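# Put the orange into the foam net sleeve

## Task

Place the orange so it ends up inside the foam net sleeve, without pulling on the net so hard that it tears, since a torn net costs score.

## Robot and tools

Robot: two arms, left_arm and right_arm, each with a parallel two-finger gripper. The left arm's base sits at about (+0.016, +0.362, 0) m in the scene frame and the right arm's at about (+0.011, -0.329, 0) m, each turned very slightly about z. Scene frame: origin at table-top height midway between the nominal bases, +x out over the table, +z up, left_arm on +y. Image left and right do not match the arm names. A camera stand is fixed behind the arms.

Frames: every hand pose, velocity, target and wrist-camera pose is reported in that arm's own base frame. Fixed cameras and the table use the scene frame. Offsets follow the arm's own base axes, and rotations turn about the Hand target's position. The gripper's fingers point along its +z and open and close along its y. end_effector_position is the point between the pads, about 1 cm behind the fingertips. Reported poses can be off by a few cm, more at long reach.

execute_actions(actions, cameras): actions is a list of up to 15 actions. Each action is a table of up to 15 rows, one row per 1/30 s control step; a short table repeats its last row until step 15. Each row has 14 numbers in [-1, 1], in this order: left dx, dy, dz, rx, ry, rz, opening, then the same 7 for right. dx..rz are offsets, not poses. They are counted from that arm's Hand target as it stood when the action began, so every row in an action uses the same start, and repeating an offset in a new action moves the arm further. Scale: 1.0 = 0.6 m or 180 degrees. rx, ry, rz form one rotation vector. A translation longer than 1.0 is shortened. Opening is absolute: +1 fully open (0.094 m), -1 closed. Send 0 for all six pose numbers to leave an arm's pose alone, but always send the opening you want, because 0 is a half-open command. An empty actions list returns images and the full state. cameras: names, ["all"], or []; an unknown name makes the call invalid.

move(target, speed, blend, opening_speed, grip_force, blocking, cameras): drives the grippers along straight lines toward targets. target is either one 14-number row or a list of up to 15 rows. It uses the same layout and scale as above, and every row is an offset from the Hand targets at the start of the move, not from the previous row. speed is in m/s, 0.002 to 2.9, default 0.25; turns are limited to twice that in rad/s. Give one number, or one per target. blend is in m, for passing near intermediate targets; the default 0 stops at each one. opening_speed is the rate on the -1..+1 scale per second, at least 0.2; use it to close gently on something soft. grip_force is N per finger pad, 10 to 50; use one number or one per arm. It persists, and lower values close slowly. blocking=false returns after about 0.5 s while the move continues. The whole move is capped at 10 s. Paths do not avoid obstacles or the other arm. Avoid paths passing near an arm's own base, because the elbow may swing. The result adds a move: line with the ending (done, off_target, moving, held, fault) and limits (paced means the pose was clipped, held means a check withheld steps). Done means at rest within 10 mm and 2 degrees.

wait(seconds): 0 to 3600; sends nothing new, and returns early if a running move ends. stop(): brakes a running move. zoom_image(camera, region): region is [x0, y0, x1, y1] in pixels of that camera's latest image, at most 504x504. Cameras: cam_high (fixed), cam_left_wrist, cam_right_wrist, each 896x504; cam_low may also be zoomed. read_manual gives licence text only. finished_scene(scene) ends the scene for good; use it only once the orange sits in the sleeve and will stay there with the robot let go.

Results: end_effector_position (m) and end_effector_quat_wxyz per arm; Hand target, which is the last commanded pose after clipping and the base for the next offsets; Tool commands; grip_measured, the measured opening on the command scale (reads up to about 2.5 mm wide when empty, and narrower than the part under a squeeze); Joint positions (last value is the opening in m); Joint velocities ("within noise" means still); Joint torques (with offsets and noise; joints 1 to 3 wrap at ±28 N m); step readings for action calls; camera calibration for the images shown.

Behaviour: orientation commands are clipped to within 40 degrees of the measured orientation at each step. Friction and weight can leave the gripper short, low or tilted, so check its position after each move and send the remaining gap as an offset. A blocked arm keeps pressing until you command its target back past the gripper. Grip force jumps to the full limit once the squeeze passes about 20 N, so close slowly and with a low grip_force on the net and the orange. To release, command an opening well above grip_measured.

Avoid: dropping things or letting go of moving parts; anything leaving the table; hitting or pushing hard against fixed or heavy objects; grippers, housings or wrist cameras striking each other; closing one gripper on the other's fingers; tearing the net by pulling hard. Motor heat rises when holding loads, reaching far, or pushing against the unreachable. A MOTOR HOT line appears at 75 °C, the arm folds away at 90 °C, and it drops at 100 °C. Loose objects may occasionally be nudged by outside pushes.

Each tool is called after "Request:" as name([rows], argument=value, ...), one row to a line, values as JSON.

## Session

Request:
execute_actions(actions=[])

Scene clock: 0.00 s.
left_arm: end_effector_position=(+0.2517, -0.2674, +0.0814) grip_measured=-0.987 end_effector_quat_wxyz=(+0.265, +0.089, +0.764, -0.582) | right_arm: end_effector_position=(+0.2617, +0.3377, +0.0855) grip_measured=-0.982 end_effector_quat_wxyz=(-0.629, +0.704, -0.322, -0.070)
Joint positions: left_arm=[-0.483 1.781 0.286 1.24 0.76 -0.849 0.001] | right_arm=[0.701 1.859 0.48 1.144 -0.539 -1.153 0.001]
Joint velocities: within noise
Joint torques (N m): no reading
Heat: left arm: 27 °C; right arm: 24 °C.
Hand target: left_arm +0.2539, -0.2682, +0.0862; +0.273, +0.093, +0.759, -0.584 | right_arm +0.2627, +0.3376, +0.0849; -0.627, +0.705, -0.324, -0.069
Tool commands: left_gripper/opening=-1.0 right_gripper/opening=-1.0

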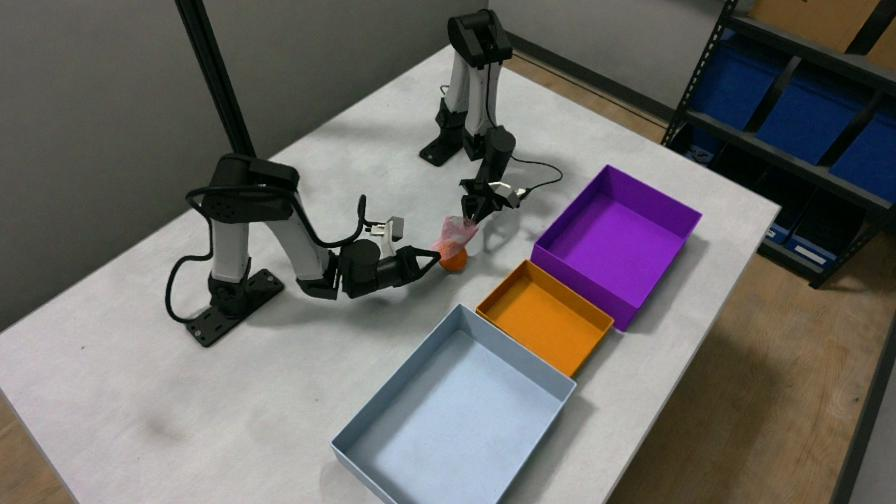

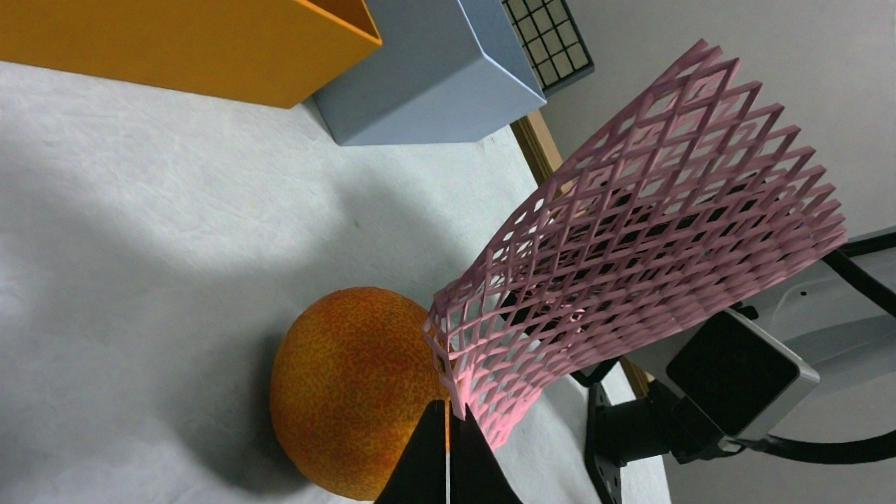

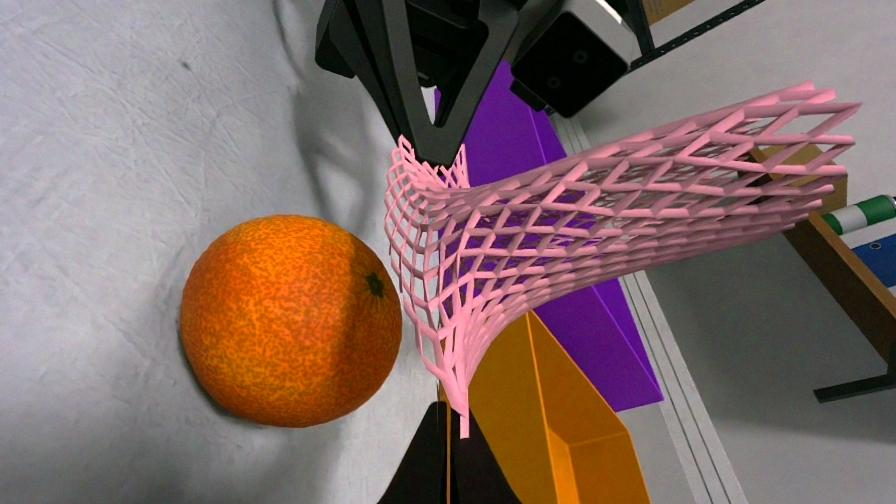

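Request:
zoom_image(camera="cam_high", region=[360, 160, 560, 310])

Request:
zoom_image(camera="cam_left_wrist", region=[400, 20, 896, 500])

Request:
zoom_image(camera="cam_right_wrist", region=[370, 60, 870, 460])

Scaled by 2.520.

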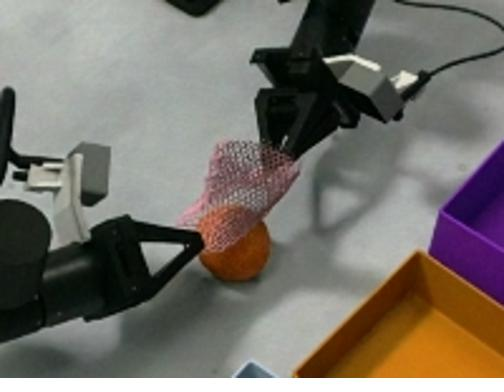

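Scaled by 1.016.

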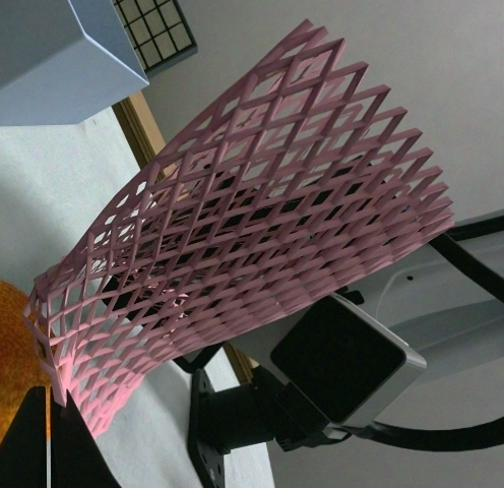

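Scaled by 1.008.

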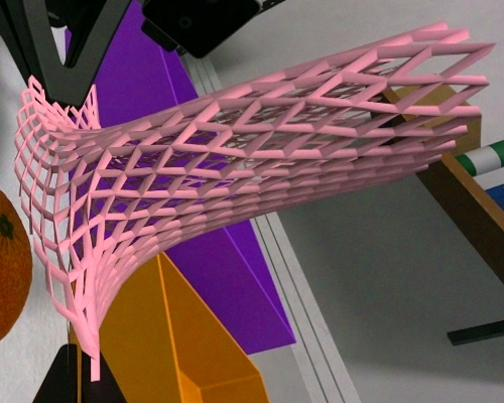

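Request:
zoom_image(camera="cam_left_wrist", region=[400, 230, 640, 470])

Request:
zoom_image(camera="cam_right_wrist", region=[360, 120, 560, 440])

Request:
zoom_image(camera="cam_high", region=[415, 200, 495, 280])

Scaled by 2.100.

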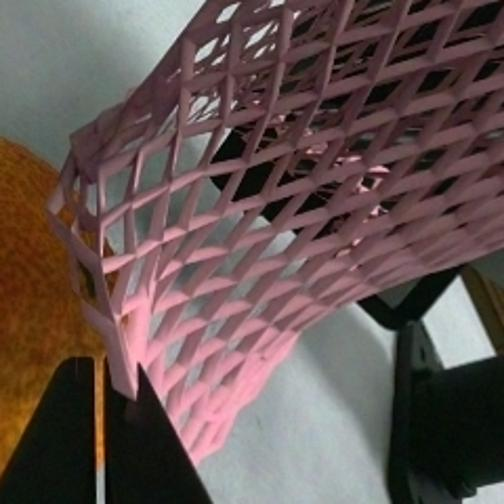

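Scaled by 1.575.

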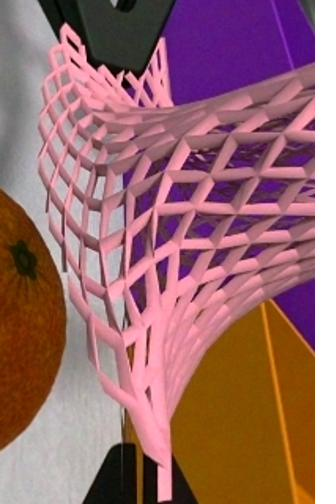

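Scaled by 6.300.

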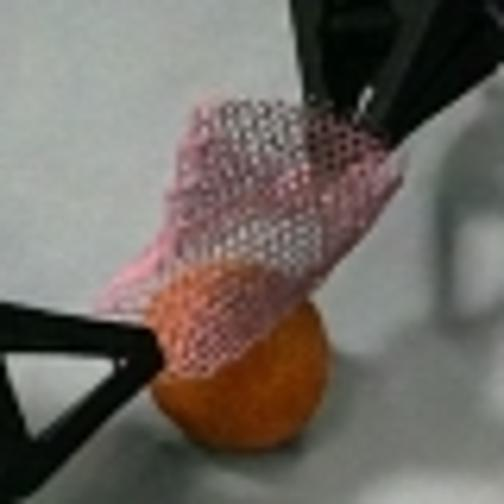

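Request:
move([
  [-0.01, 0.0017, -0.025, 0.0529, 0.017, 0, -1, -0.0167, -0.005, -0.025, -0.0528, 0.0174, 0, -1],
], speed=0.06, cameras=["all"])

Scene clock: 30.43 s.
left_arm: end_effector_position=(+0.2395, -0.2652, +0.0633) grip_measured=-0.987 end_effector_quat_wxyz=(+0.226, +0.096, +0.814, -0.526) | right_arm: end_effector_position=(+0.2475, +0.3342, +0.0662) grip_measured=-0.982 end_effector_quat_wxyz=(-0.559, +0.751, -0.343, -0.075)
Joint positions: left_arm=[-0.512 1.618 0.318 0.826 0.713 -0.725 0.001] | right_arm=[0.729 1.748 0.501 0.818 -0.506 -1.226 0.001]
Joint torques (N m): left_arm=[-0.25 -6.31 5.93 1.76 -0.19 0.22] | right_arm=[0.23 -8.1 5.97 1.7 0.33 0.06]
Heat: left arm: 32 °C; right arm: 31 °C.
Hand target: left_arm +0.2478, -0.2672, +0.0710; +0.244, +0.100, +0.812, -0.521 | right_arm +0.2527, +0.3346, +0.0698; -0.558, +0.752, -0.346, -0.061
Off the commanded pose: left_arm 0.012 m, 2 deg | right_arm 0.006 m, 2 deg.
move: off_target (left_arm)
cam_left_wrist: T_world_to_cam=[[-0.40207, -0.42535, 0.81081, -0.06583], [-0.90851, 0.29538, -0.29556, 0.35656], [-0.11378, -0.85547, -0.5052, -0.07824]] pos_world=[0.28857, -0.20026, 0.11923]
cam_right_wrist: T_world_to_cam=[[0.59946, 0.1236, 0.7908, -0.2428], [0.55991, -0.77078, -0.30396, 0.17943], [0.57196, 0.625, -0.53126, -0.22544]] pos_world=[0.17403, 0.30922, 0.12678]

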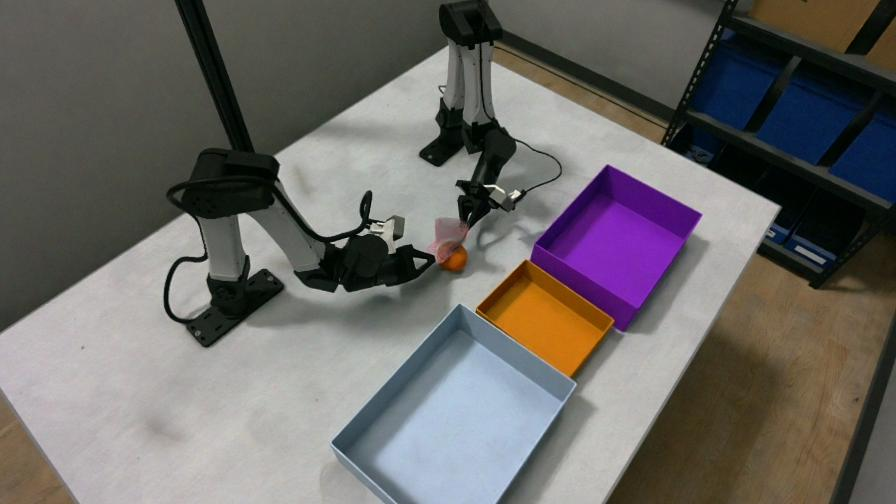

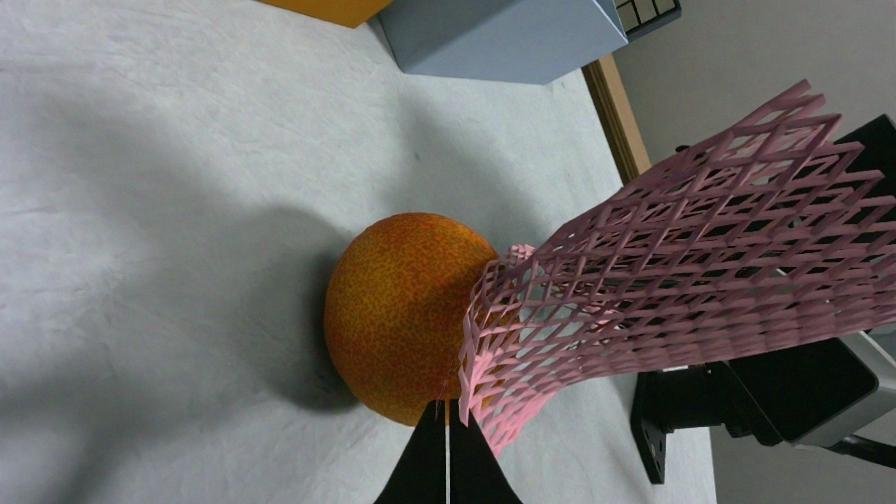

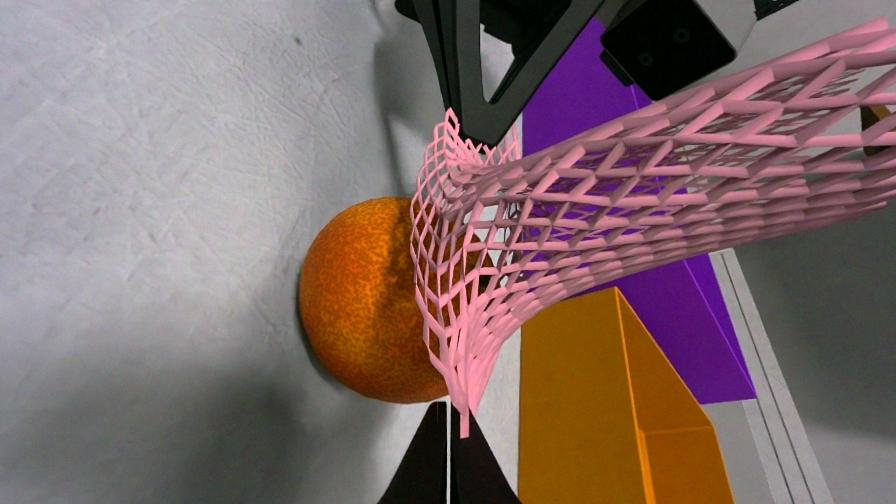

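Request:
move([
  [0.0175, 0.0, -0.015, 0.0529, 0.017, 0, -1, 0.0160, 0.0, -0.015, -0.0528, 0.0174, 0, -1],
], speed=0.06, cameras=["all"])

Scene clock: 35.30 s.
left_arm: end_effector_position=(+0.2506, -0.2661, +0.0544) grip_measured=-0.987 end_effector_quat_wxyz=(+0.197, +0.102, +0.859, -0.462) | right_arm: end_effector_position=(+0.2587, +0.3358, +0.0590) grip_measured=-0.982 end_effector_quat_wxyz=(-0.491, +0.790, -0.360, -0.066)
Joint positions: left_arm=[-0.526 1.563 0.464 0.431 0.642 -0.608 0.001] | right_arm=[0.729 1.711 0.646 0.459 -0.465 -1.31 0.001]
Joint torques (N m): left_arm=[-0.25 -6.63 6.79 1.58 -0.17 0.21] | right_arm=[0.4 -8.13 6.82 1.52 0.32 0.07]
Heat: left arm: 32 °C; right arm: 30 °C.
Hand target: left_arm +0.2583, -0.2672, +0.0621; +0.213, +0.106, +0.859, -0.454 | right_arm +0.2623, +0.3346, +0.0608; -0.484, +0.794, -0.365, -0.053
Off the commanded pose: left_arm 0.011 m, 2 deg | right_arm 0.004 m, 2 deg.
move: off_target (left_arm)
cam_left_wrist: T_world_to_cam=[[-0.366, -0.54922, 0.75127, -0.09314], [-0.91947, 0.338, -0.20084, 0.37324], [-0.14362, -0.76427, -0.6287, -0.04375]] pos_world=[0.30281, -0.21075, 0.11743]
cam_right_wrist: T_world_to_cam=[[0.63533, 0.24268, 0.73312, -0.28984], [0.54879, -0.8098, -0.20752, 0.18247], [0.54331, 0.53417, -0.64767, -0.19187]] pos_world=[0.18825, 0.32059, 0.12609]

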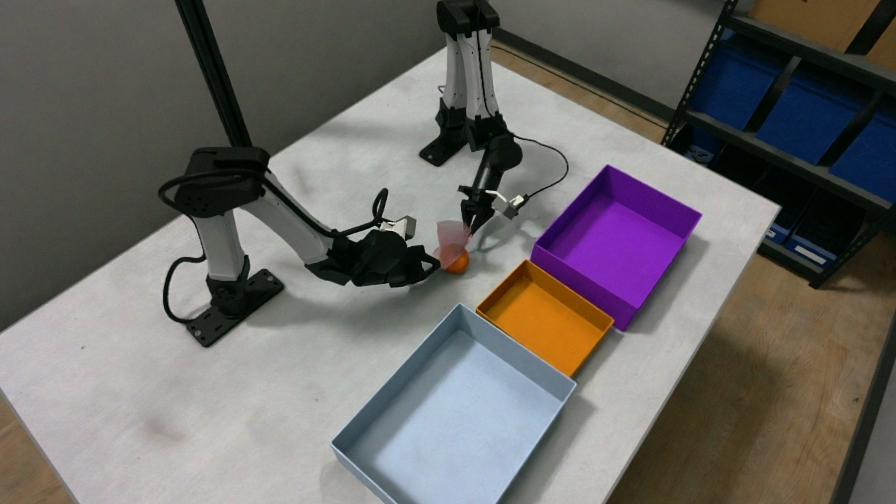

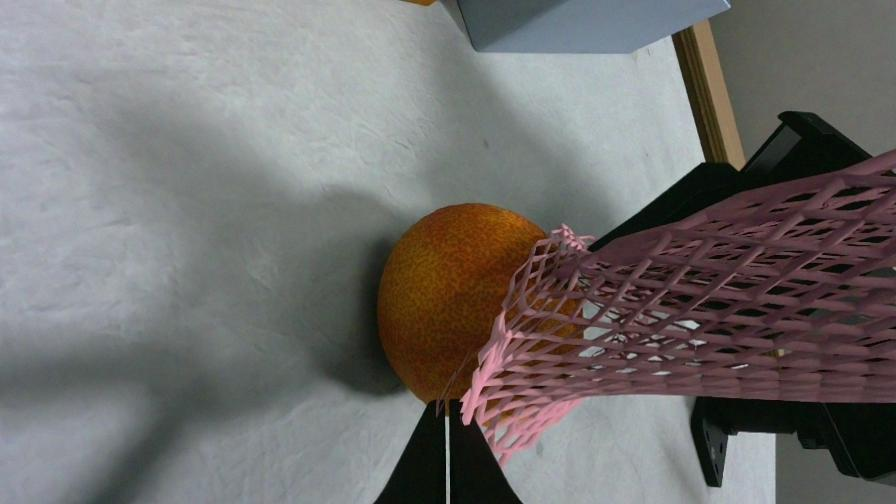

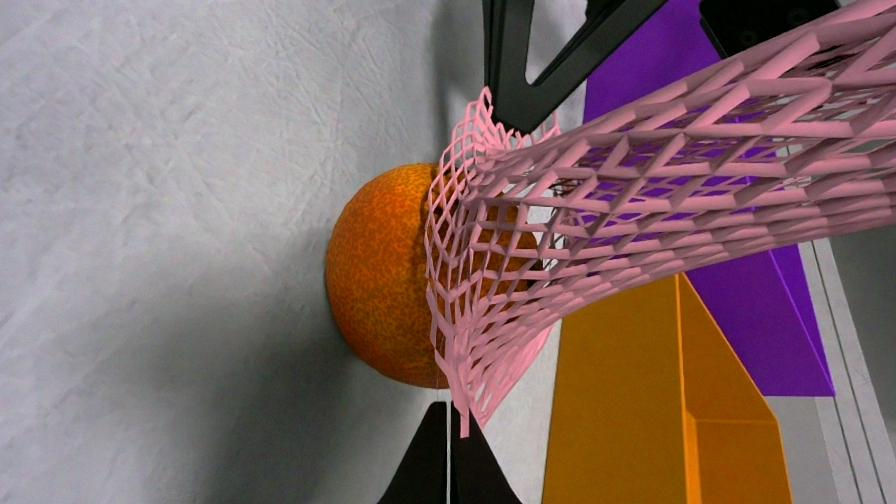

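Request:
move([
  [0.0067, -0.0067, -0.0267, 0.0533, 0.0156, 0, -1, 0.0033, 0.0, -0.0333, -0.0532, 0.0161, 0, -1],
], speed=0.06, cameras=["all"])

Scene clock: 47.97 s.
left_arm: end_effector_position=(+0.2573, -0.2715, +0.0485) grip_measured=-0.988 end_effector_quat_wxyz=(+0.180, +0.112, +0.893, -0.398) | right_arm: end_effector_position=(+0.2632, +0.3384, +0.0542) grip_measured=-0.982 end_effector_quat_wxyz=(-0.432, +0.821, -0.370, -0.049)
Joint positions: left_arm=[-0.576 1.567 0.596 0.173 0.527 -0.545 0.001] | right_arm=[0.756 1.711 0.77 0.204 -0.388 -1.365 0.001]
Joint torques (N m): left_arm=[-0.32 -4.29 7.3 1.44 -0.2 0.19] | right_arm=[0.31 -5.35 7.19 1.37 0.23 0.02]
Heat: left arm: 31 °C; right arm: 29 °C.
Hand target: left_arm +0.2624, -0.2713, +0.0462; +0.182, +0.112, +0.898, -0.383 | right_arm +0.2643, +0.3347, +0.0409; -0.406, +0.830, -0.380, -0.042
Off the commanded pose: left_arm 0.006 m, 2 deg | right_arm 0.014 m, 3 deg.
move: off_target (right_arm)
cam_left_wrist: T_world_to_cam=[[-0.35174, -0.6545, 0.66926, -0.11772], [-0.92278, 0.36261, -0.13036, 0.38407], [-0.15736, -0.66343, -0.7315, -0.01471]] pos_world=[0.31069, -0.22607, 0.11809]
cam_right_wrist: T_world_to_cam=[[0.65095, 0.33837, 0.67954, -0.3234], [0.54302, -0.83308, -0.10535, 0.18493], [0.53046, 0.43759, -0.72603, -0.15846]] pos_world=[0.19416, 0.33283, 0.1242]

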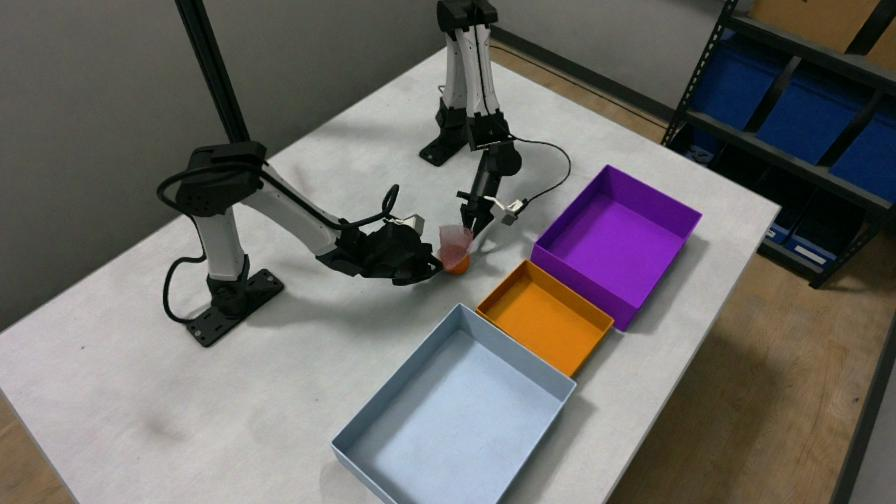

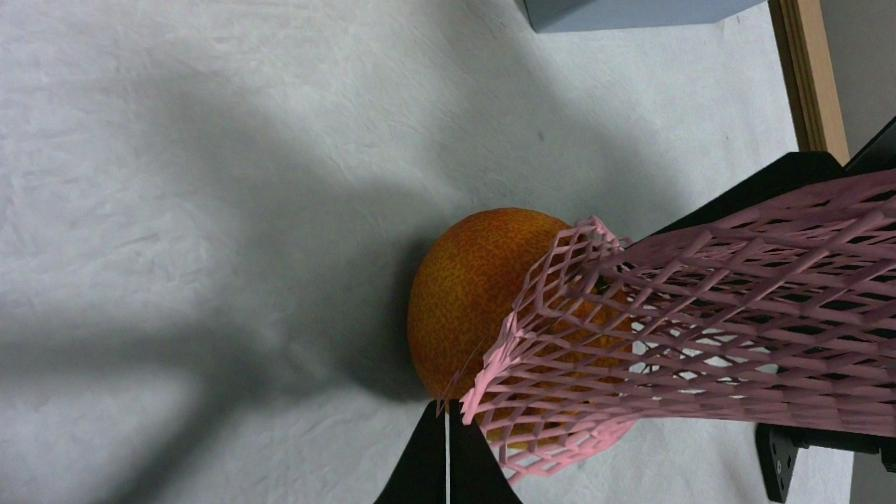

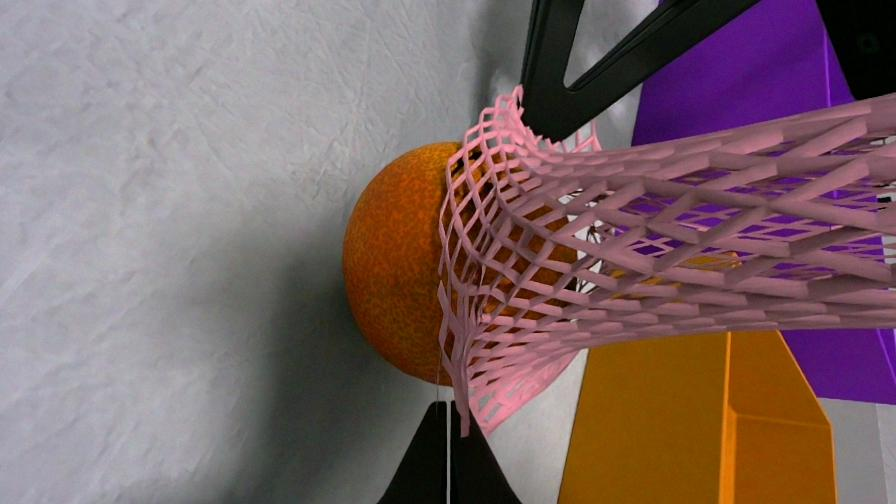

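Request:
move([
  [0.0, -0.005, -0.0367, 0.0267, 0.0078, 0, -1, 0.0, 0.0, -0.03, -0.0266, 0.008, 0, -1],
], speed=0.06, cameras=["all"])

Scene clock: 51.13 s.
left_arm: end_effector_position=(+0.2619, -0.2761, +0.0320) grip_measured=-0.988 end_effector_quat_wxyz=(+0.174, +0.115, +0.907, -0.366) | right_arm: end_effector_position=(+0.2665, +0.3400, +0.0392) grip_measured=-0.982 end_effector_quat_wxyz=(-0.398, +0.835, -0.378, -0.040)
Joint positions: left_arm=[-0.606 1.635 0.64 0.146 0.463 -0.532 0.001] | right_arm=[0.77 1.761 0.824 0.131 -0.343 -1.383 0.001]
Joint torques (N m): left_arm=[-0.59 -4.31 6.78 1.29 -0.2 0.21] | right_arm=[0.31 -5.83 6.95 1.22 0.27 0.01]
Heat: left arm: 31 °C; right arm: 29 °C.
Hand target: left_arm +0.2624, -0.2742, +0.0241; +0.166, +0.115, +0.916, -0.347 | right_arm +0.2642, +0.3346, +0.0228; -0.367, +0.845, -0.387, -0.037
Off the commanded pose: left_arm 0.008 m, 3 deg | right_arm 0.017 m, 4 deg.
move: off_target (left_arm, right_arm)
cam_left_wrist: T_world_to_cam=[[-0.34378, -0.70179, 0.62395, -0.12171], [-0.92549, 0.36573, -0.09856, 0.38842], [-0.15903, -0.61134, -0.77522, -0.01295]] pos_world=[0.31557, -0.23539, 0.10418]
cam_right_wrist: T_world_to_cam=[[0.66308, 0.38361, 0.64277, -0.33311], [0.53697, -0.84203, -0.05141, 0.18552], [0.52152, 0.37924, -0.76433, -0.14805]] pos_world=[0.19847, 0.34014, 0.1105]

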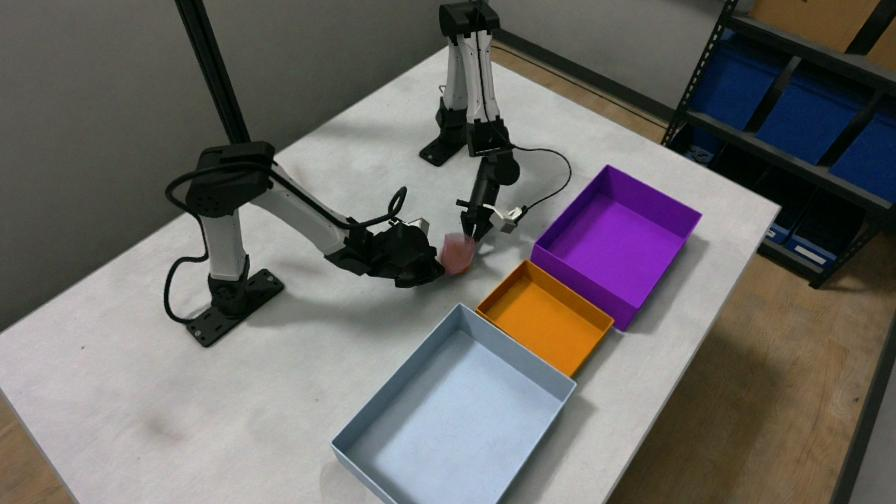

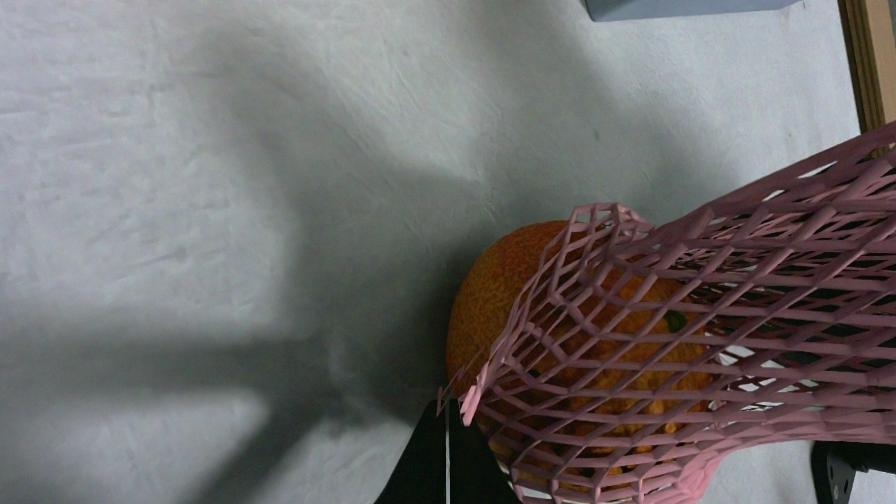

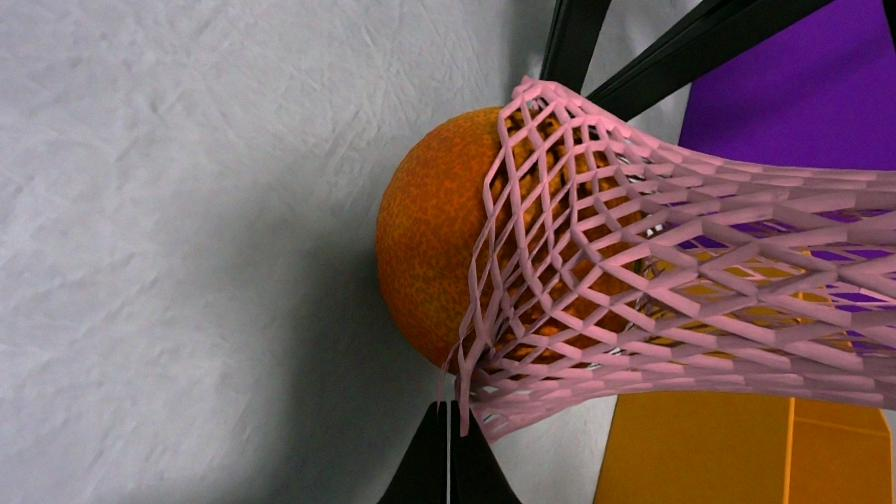

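Request:
move([
  [-0.0083, 0.0, -0.02, 0, 0, 0, -1, 0.0, -0.003, -0.03, 0, 0, 0, -1],
], speed=0.06, cameras=["all"])

Scene clock: 53.60 s.
left_arm: end_effector_position=(+0.2634, -0.2786, +0.0270) grip_measured=-0.988 end_effector_quat_wxyz=(+0.177, +0.117, +0.907, -0.364) | right_arm: end_effector_position=(+0.2691, +0.3425, +0.0269) grip_measured=-0.982 end_effector_quat_wxyz=(-0.397, +0.836, -0.377, -0.040)
Joint positions: left_arm=[-0.613 1.659 0.64 0.174 0.453 -0.532 0.001] | right_arm=[0.77 1.808 0.824 0.174 -0.343 -1.386 0.001]
Joint torques (N m): left_arm=[-0.81 -4.26 3.89 1.6 -0.16 0.11] | right_arm=[0.02 -5.78 4 1.44 0.25 0.02]
Heat: left arm: 31 °C; right arm: 29 °C.
Hand target: left_arm +0.2574, -0.2742, +0.0121; +0.166, +0.115, +0.916, -0.347 | right_arm +0.2642, +0.3328, +0.0048; -0.366, +0.845, -0.387, -0.037
Off the commanded pose: left_arm 0.017 m, 3 deg | right_arm 0.025 m, 4 deg.
move: off_target (left_arm, right_arm)
cam_left_wrist: T_world_to_cam=[[-0.34866, -0.7041, 0.61861, -0.11897], [-0.92452, 0.36678, -0.10361, 0.39047], [-0.15394, -0.60804, -0.77884, -0.01842]] pos_world=[0.31668, -0.23819, 0.0997]
cam_right_wrist: T_world_to_cam=[[0.66287, 0.38731, 0.64078, -0.32902], [0.53869, -0.84108, -0.04887, 0.18471], [0.52002, 0.37758, -0.76617, -0.15879]] pos_world=[0.20117, 0.34274, 0.09819]

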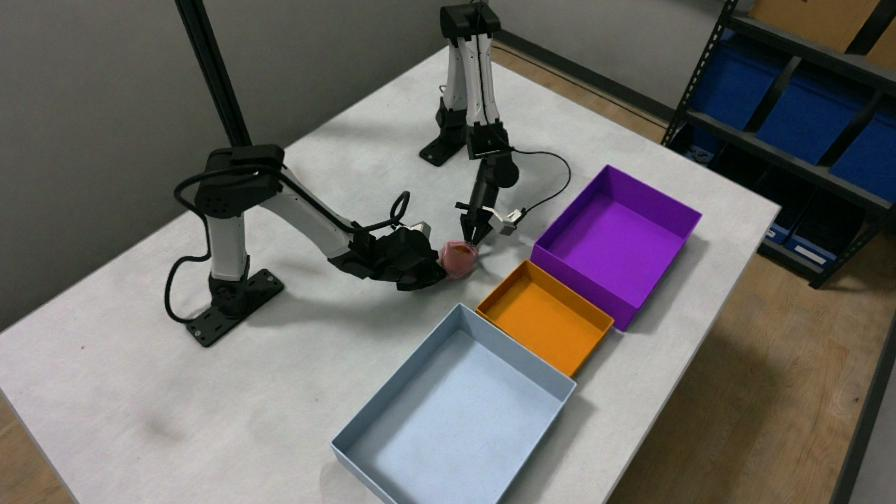

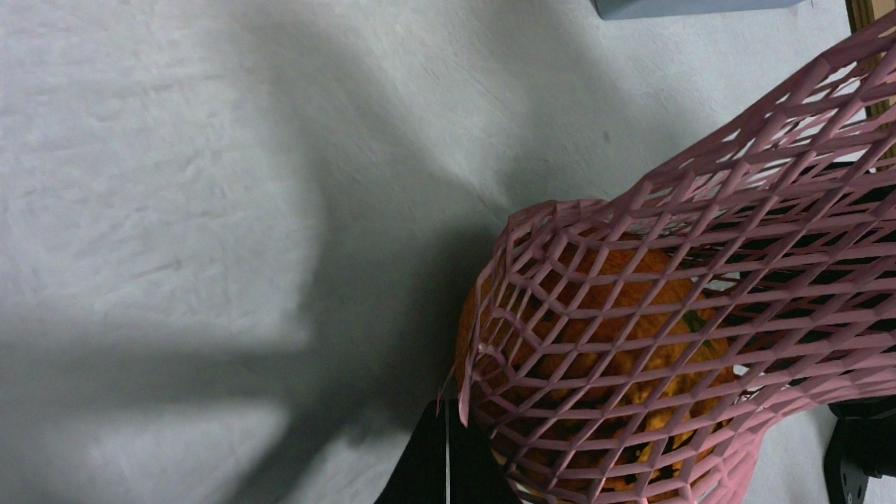

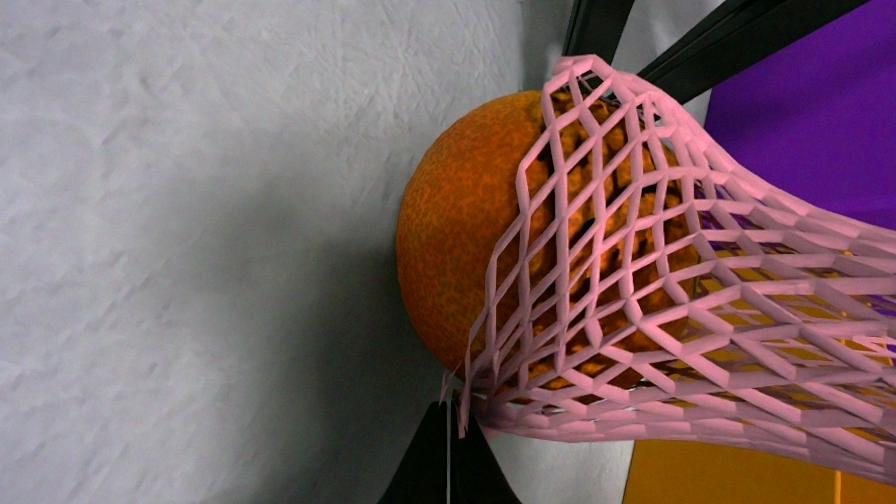

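Request:
move([
  [-0.0167, 0.0033, -0.02, 0, 0, 0, -1, -0.0117, -0.0067, -0.02, 0, 0, 0, -1],
], speed=0.06, cameras=["all"])

Scene clock: 59.33 s.
left_arm: end_effector_position=(+0.2513, -0.2792, +0.0146) grip_measured=-0.988 end_effector_quat_wxyz=(+0.175, +0.125, +0.905, -0.366) | right_arm: end_effector_position=(+0.2634, +0.3409, +0.0169) grip_measured=-0.982 end_effector_quat_wxyz=(-0.401, +0.836, -0.372, -0.039)
Joint positions: left_arm=[-0.635 1.676 0.585 0.251 0.45 -0.535 0.001] | right_arm=[0.777 1.823 0.778 0.247 -0.343 -1.386 0.001]
Joint torques (N m): left_arm=[-0.43 -4.36 3.6 1.63 -0.25 -0.01] | right_arm=[0.16 -5.67 3.71 1.34 0.3 0.05]
Heat: left arm: 32 °C; right arm: 29 °C.
Hand target: left_arm +0.2474, -0.2723, +0.0001; +0.166, +0.115, +0.916, -0.347 | right_arm +0.2571, +0.3288, -0.0072; -0.367, +0.845, -0.387, -0.037
Off the commanded pose: left_arm 0.017 m, 3 deg | right_arm 0.028 m, 4 deg.
move: off_target (left_arm, right_arm)
cam_left_wrist: T_world_to_cam=[[-0.36369, -0.69686, 0.61815, -0.11015], [-0.91735, 0.38323, -0.1077, 0.38106], [-0.16184, -0.60623, -0.77864, -0.02776]] pos_world=[0.30501, -0.23962, 0.08751]
cam_right_wrist: T_world_to_cam=[[0.6549, 0.38624, 0.64955, -0.31585], [0.54452, -0.83718, -0.0512, 0.18306], [0.52402, 0.38723, -0.75859, -0.16733]] pos_world=[0.19486, 0.34004, 0.0876]

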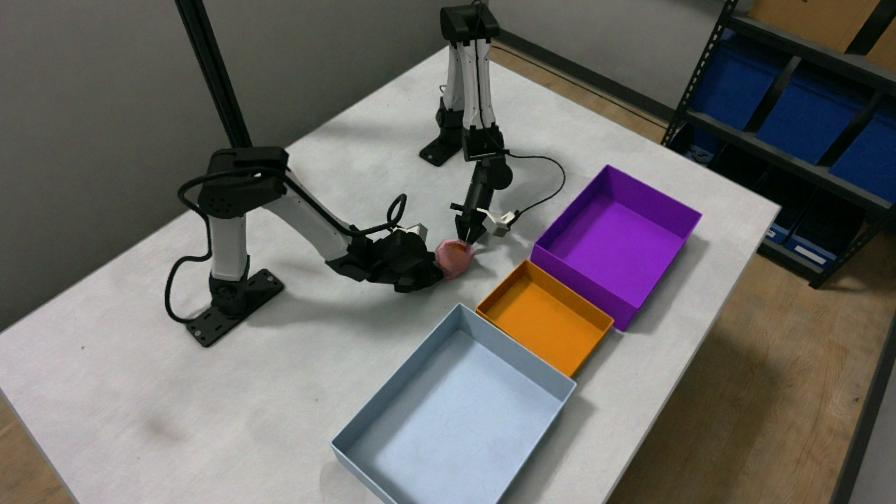

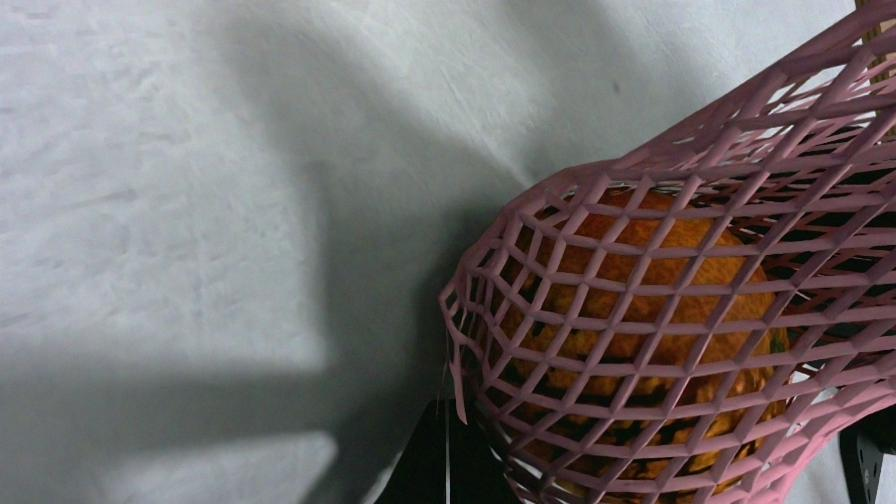

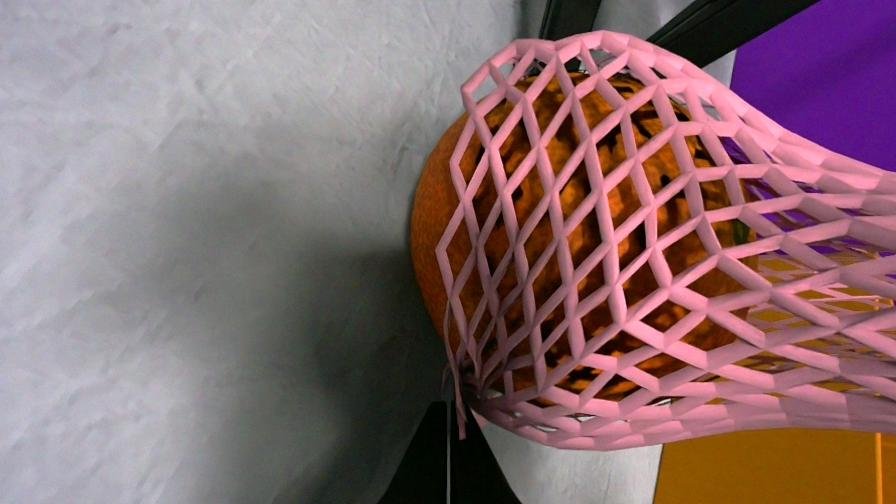

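Request:
zoom_image(camera="cam_left_wrist", region=[420, 130, 860, 504])

Request:
zoom_image(camera="cam_high", region=[410, 200, 510, 300])

Scaled by 1.145.

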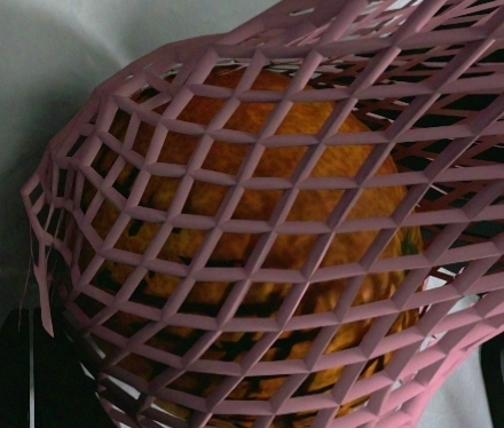

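Scaled by 5.040.

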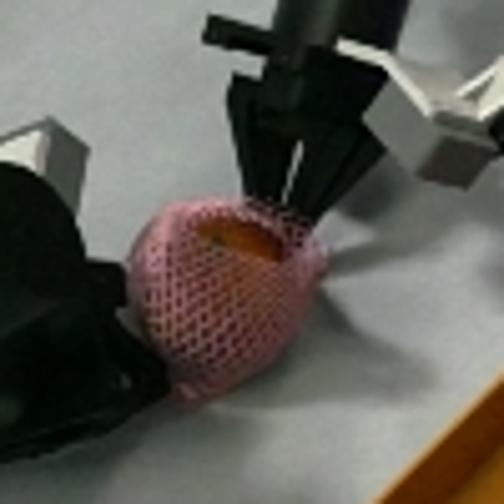

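Request:
move([
  [0.0065, -0.0103, 0.0382, 0, 0, 0, -1, 0.0105, 0.0187, 0.0467, 0, 0, 0, -1],
  [0.0065, -0.0103, 0.0382, 0, 0, 0, -0.83, 0.0105, 0.0187, 0.0467, 0, 0, 0, -0.83],
], speed=0.05, cameras=["all"])

Scene clock: 70.30 s.
left_arm: end_effector_position=(+0.2444, -0.2732, +0.0114) grip_measured=-0.832 end_effector_quat_wxyz=(+0.153, +0.115, +0.920, -0.342) | right_arm: end_effector_position=(+0.2600, +0.3386, +0.0148) grip_measured=-0.831 end_effector_quat_wxyz=(-0.366, +0.846, -0.384, -0.046)
Joint positions: left_arm=[-0.645 1.652 0.607 0.137 0.423 -0.544 0.008] | right_arm=[0.785 1.819 0.833 0.11 -0.326 -1.386 0.008]
Joint torques (N m): left_arm=[-0.44 -7.43 6.79 1.51 -0.01 -0.02] | right_arm=[0.35 -9.39 6.86 1.34 0.18 0.16]
Heat: left arm: 32 °C; right arm: 29 °C.
Hand target: left_arm +0.2512, -0.2784, +0.0230; +0.166, +0.115, +0.916, -0.347 | right_arm +0.2635, +0.3402, +0.0210; -0.367, +0.845, -0.387, -0.037
Off the commanded pose: left_arm 0.015 m, 2 deg | right_arm 0.007 m, 1 deg.
move: off_target (left_arm)
cam_left_wrist: T_world_to_cam=[[-0.32435, -0.7354, 0.59496, -0.12634], [-0.92631, 0.37439, -0.04222, 0.37106], [-0.1917, -0.56481, -0.80264, -0.00887]] pos_world=[0.30104, -0.23684, 0.08371]
cam_right_wrist: T_world_to_cam=[[0.6846, 0.42362, 0.59319, -0.33095], [0.54049, -0.84103, -0.02317, 0.18488], [0.48908, 0.33647, -0.80473, -0.13927]] pos_world=[0.19476, 0.34255, 0.08853]

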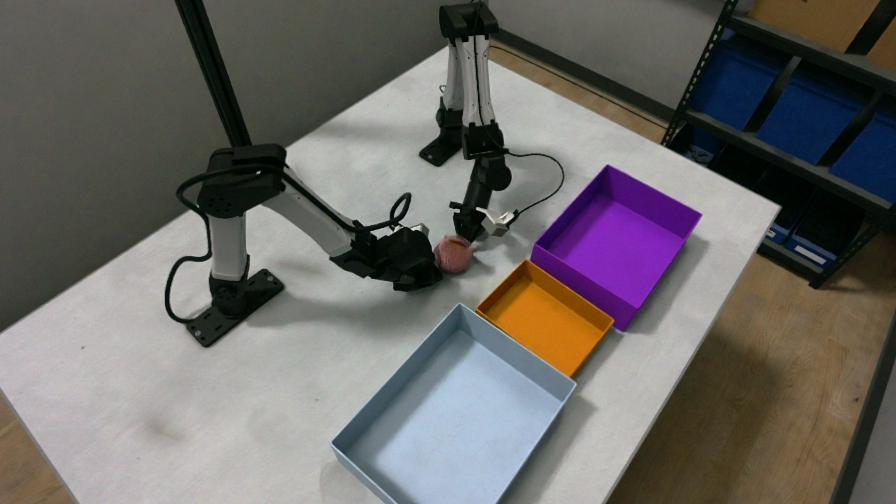

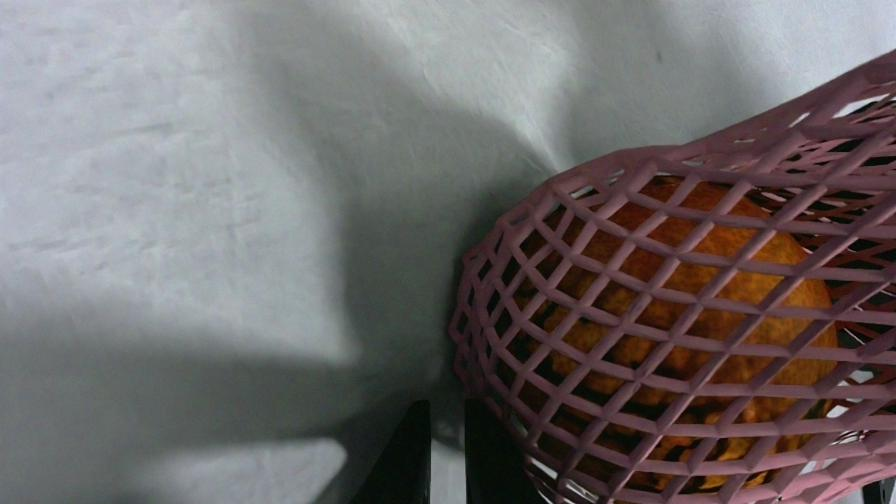

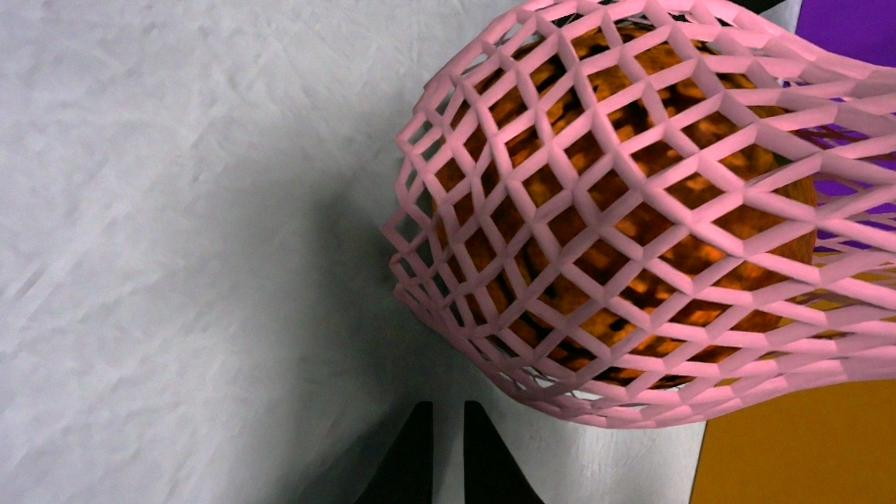

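Request:
move([
  [-0.0203, 0.0665, 0.072, 0, 0, 0, -0.83, -0.0203, -0.0655, 0.0727, 0, 0, 0, -0.83],
  [-0.0406, 0.133, 0.144, 0, 0, 0, -0.83, -0.0406, -0.131, 0.1454, 0, 0, 0, -0.83],
], speed=[0.06, 0.15], blend=[0.02, 0], cameras=["all"])

Scene clock: 73.57 s.
left_arm: end_effector_position=(+0.2198, -0.1957, +0.0943) grip_measured=-0.832 end_effector_quat_wxyz=(+0.150, +0.107, +0.923, -0.338) | right_arm: end_effector_position=(+0.2404, +0.2626, +0.1049) grip_measured=-0.831 end_effector_quat_wxyz=(-0.363, +0.845, -0.391, -0.034)
Joint positions: left_arm=[-0.417 1.187 0.645 -0.47 0.543 -0.346 0.008] | right_arm=[0.645 1.37 0.803 -0.347 -0.385 -1.496 0.008]
Joint torques (N m): left_arm=[0.49 -3.81 8.91 1.36 0.3 0.2] | right_arm=[-0.81 -5.87 6.72 1.41 -0.16 0.05]
Heat: left arm: 32 °C; right arm: 29 °C.
Hand target: left_arm +0.2270, -0.1986, +0.1094; +0.166, +0.115, +0.916, -0.347 | right_arm +0.2391, +0.2614, +0.1081; -0.366, +0.845, -0.387, -0.037
Off the commanded pose: left_arm 0.017 m, 2 deg | right_arm 0.004 m, 1 deg.
move: off_target (left_arm)
cam_left_wrist: T_world_to_cam=[[-0.30678, -0.74481, 0.59257, -0.13221], [-0.93252, 0.35983, -0.0305, 0.32014], [-0.19051, -0.56194, -0.80494, 0.09727]] pos_world=[0.27651, -0.15901, 0.16641]
cam_right_wrist: T_world_to_cam=[[0.68681, 0.41658, 0.59562, -0.3377], [0.52144, -0.85328, -0.00449, 0.13944], [0.50636, 0.31366, -0.80326, -0.02996]] pos_world=[0.17439, 0.26905, 0.1777]

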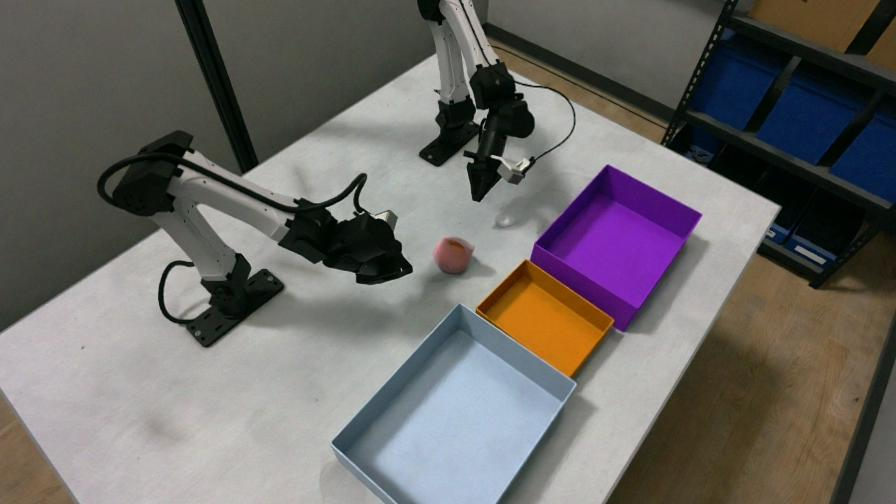

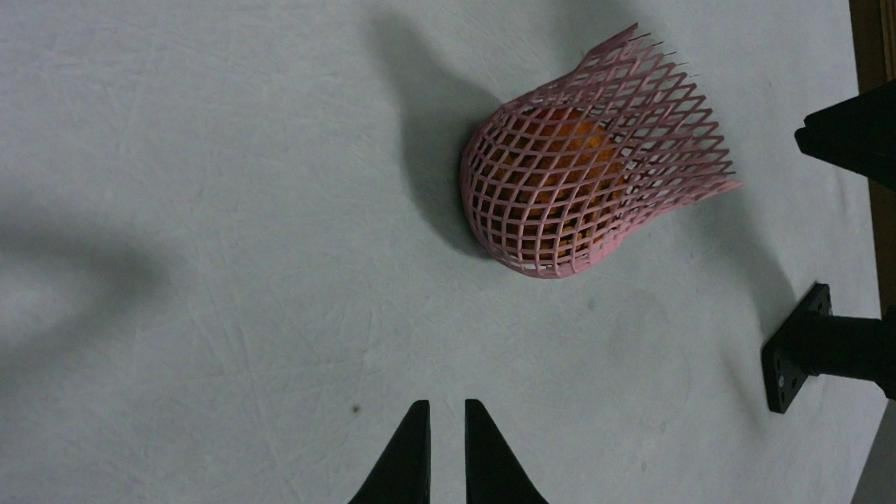

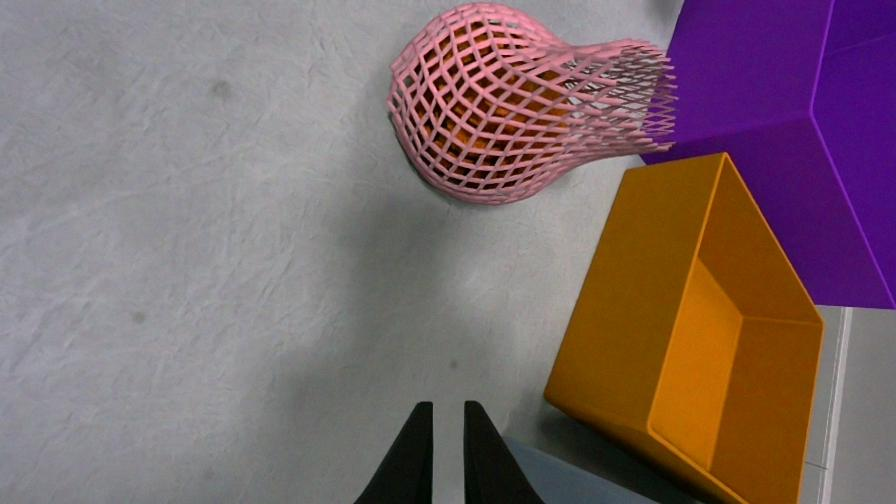

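Request:
finished_scene(scene=1)

The scene is finished: the task was done.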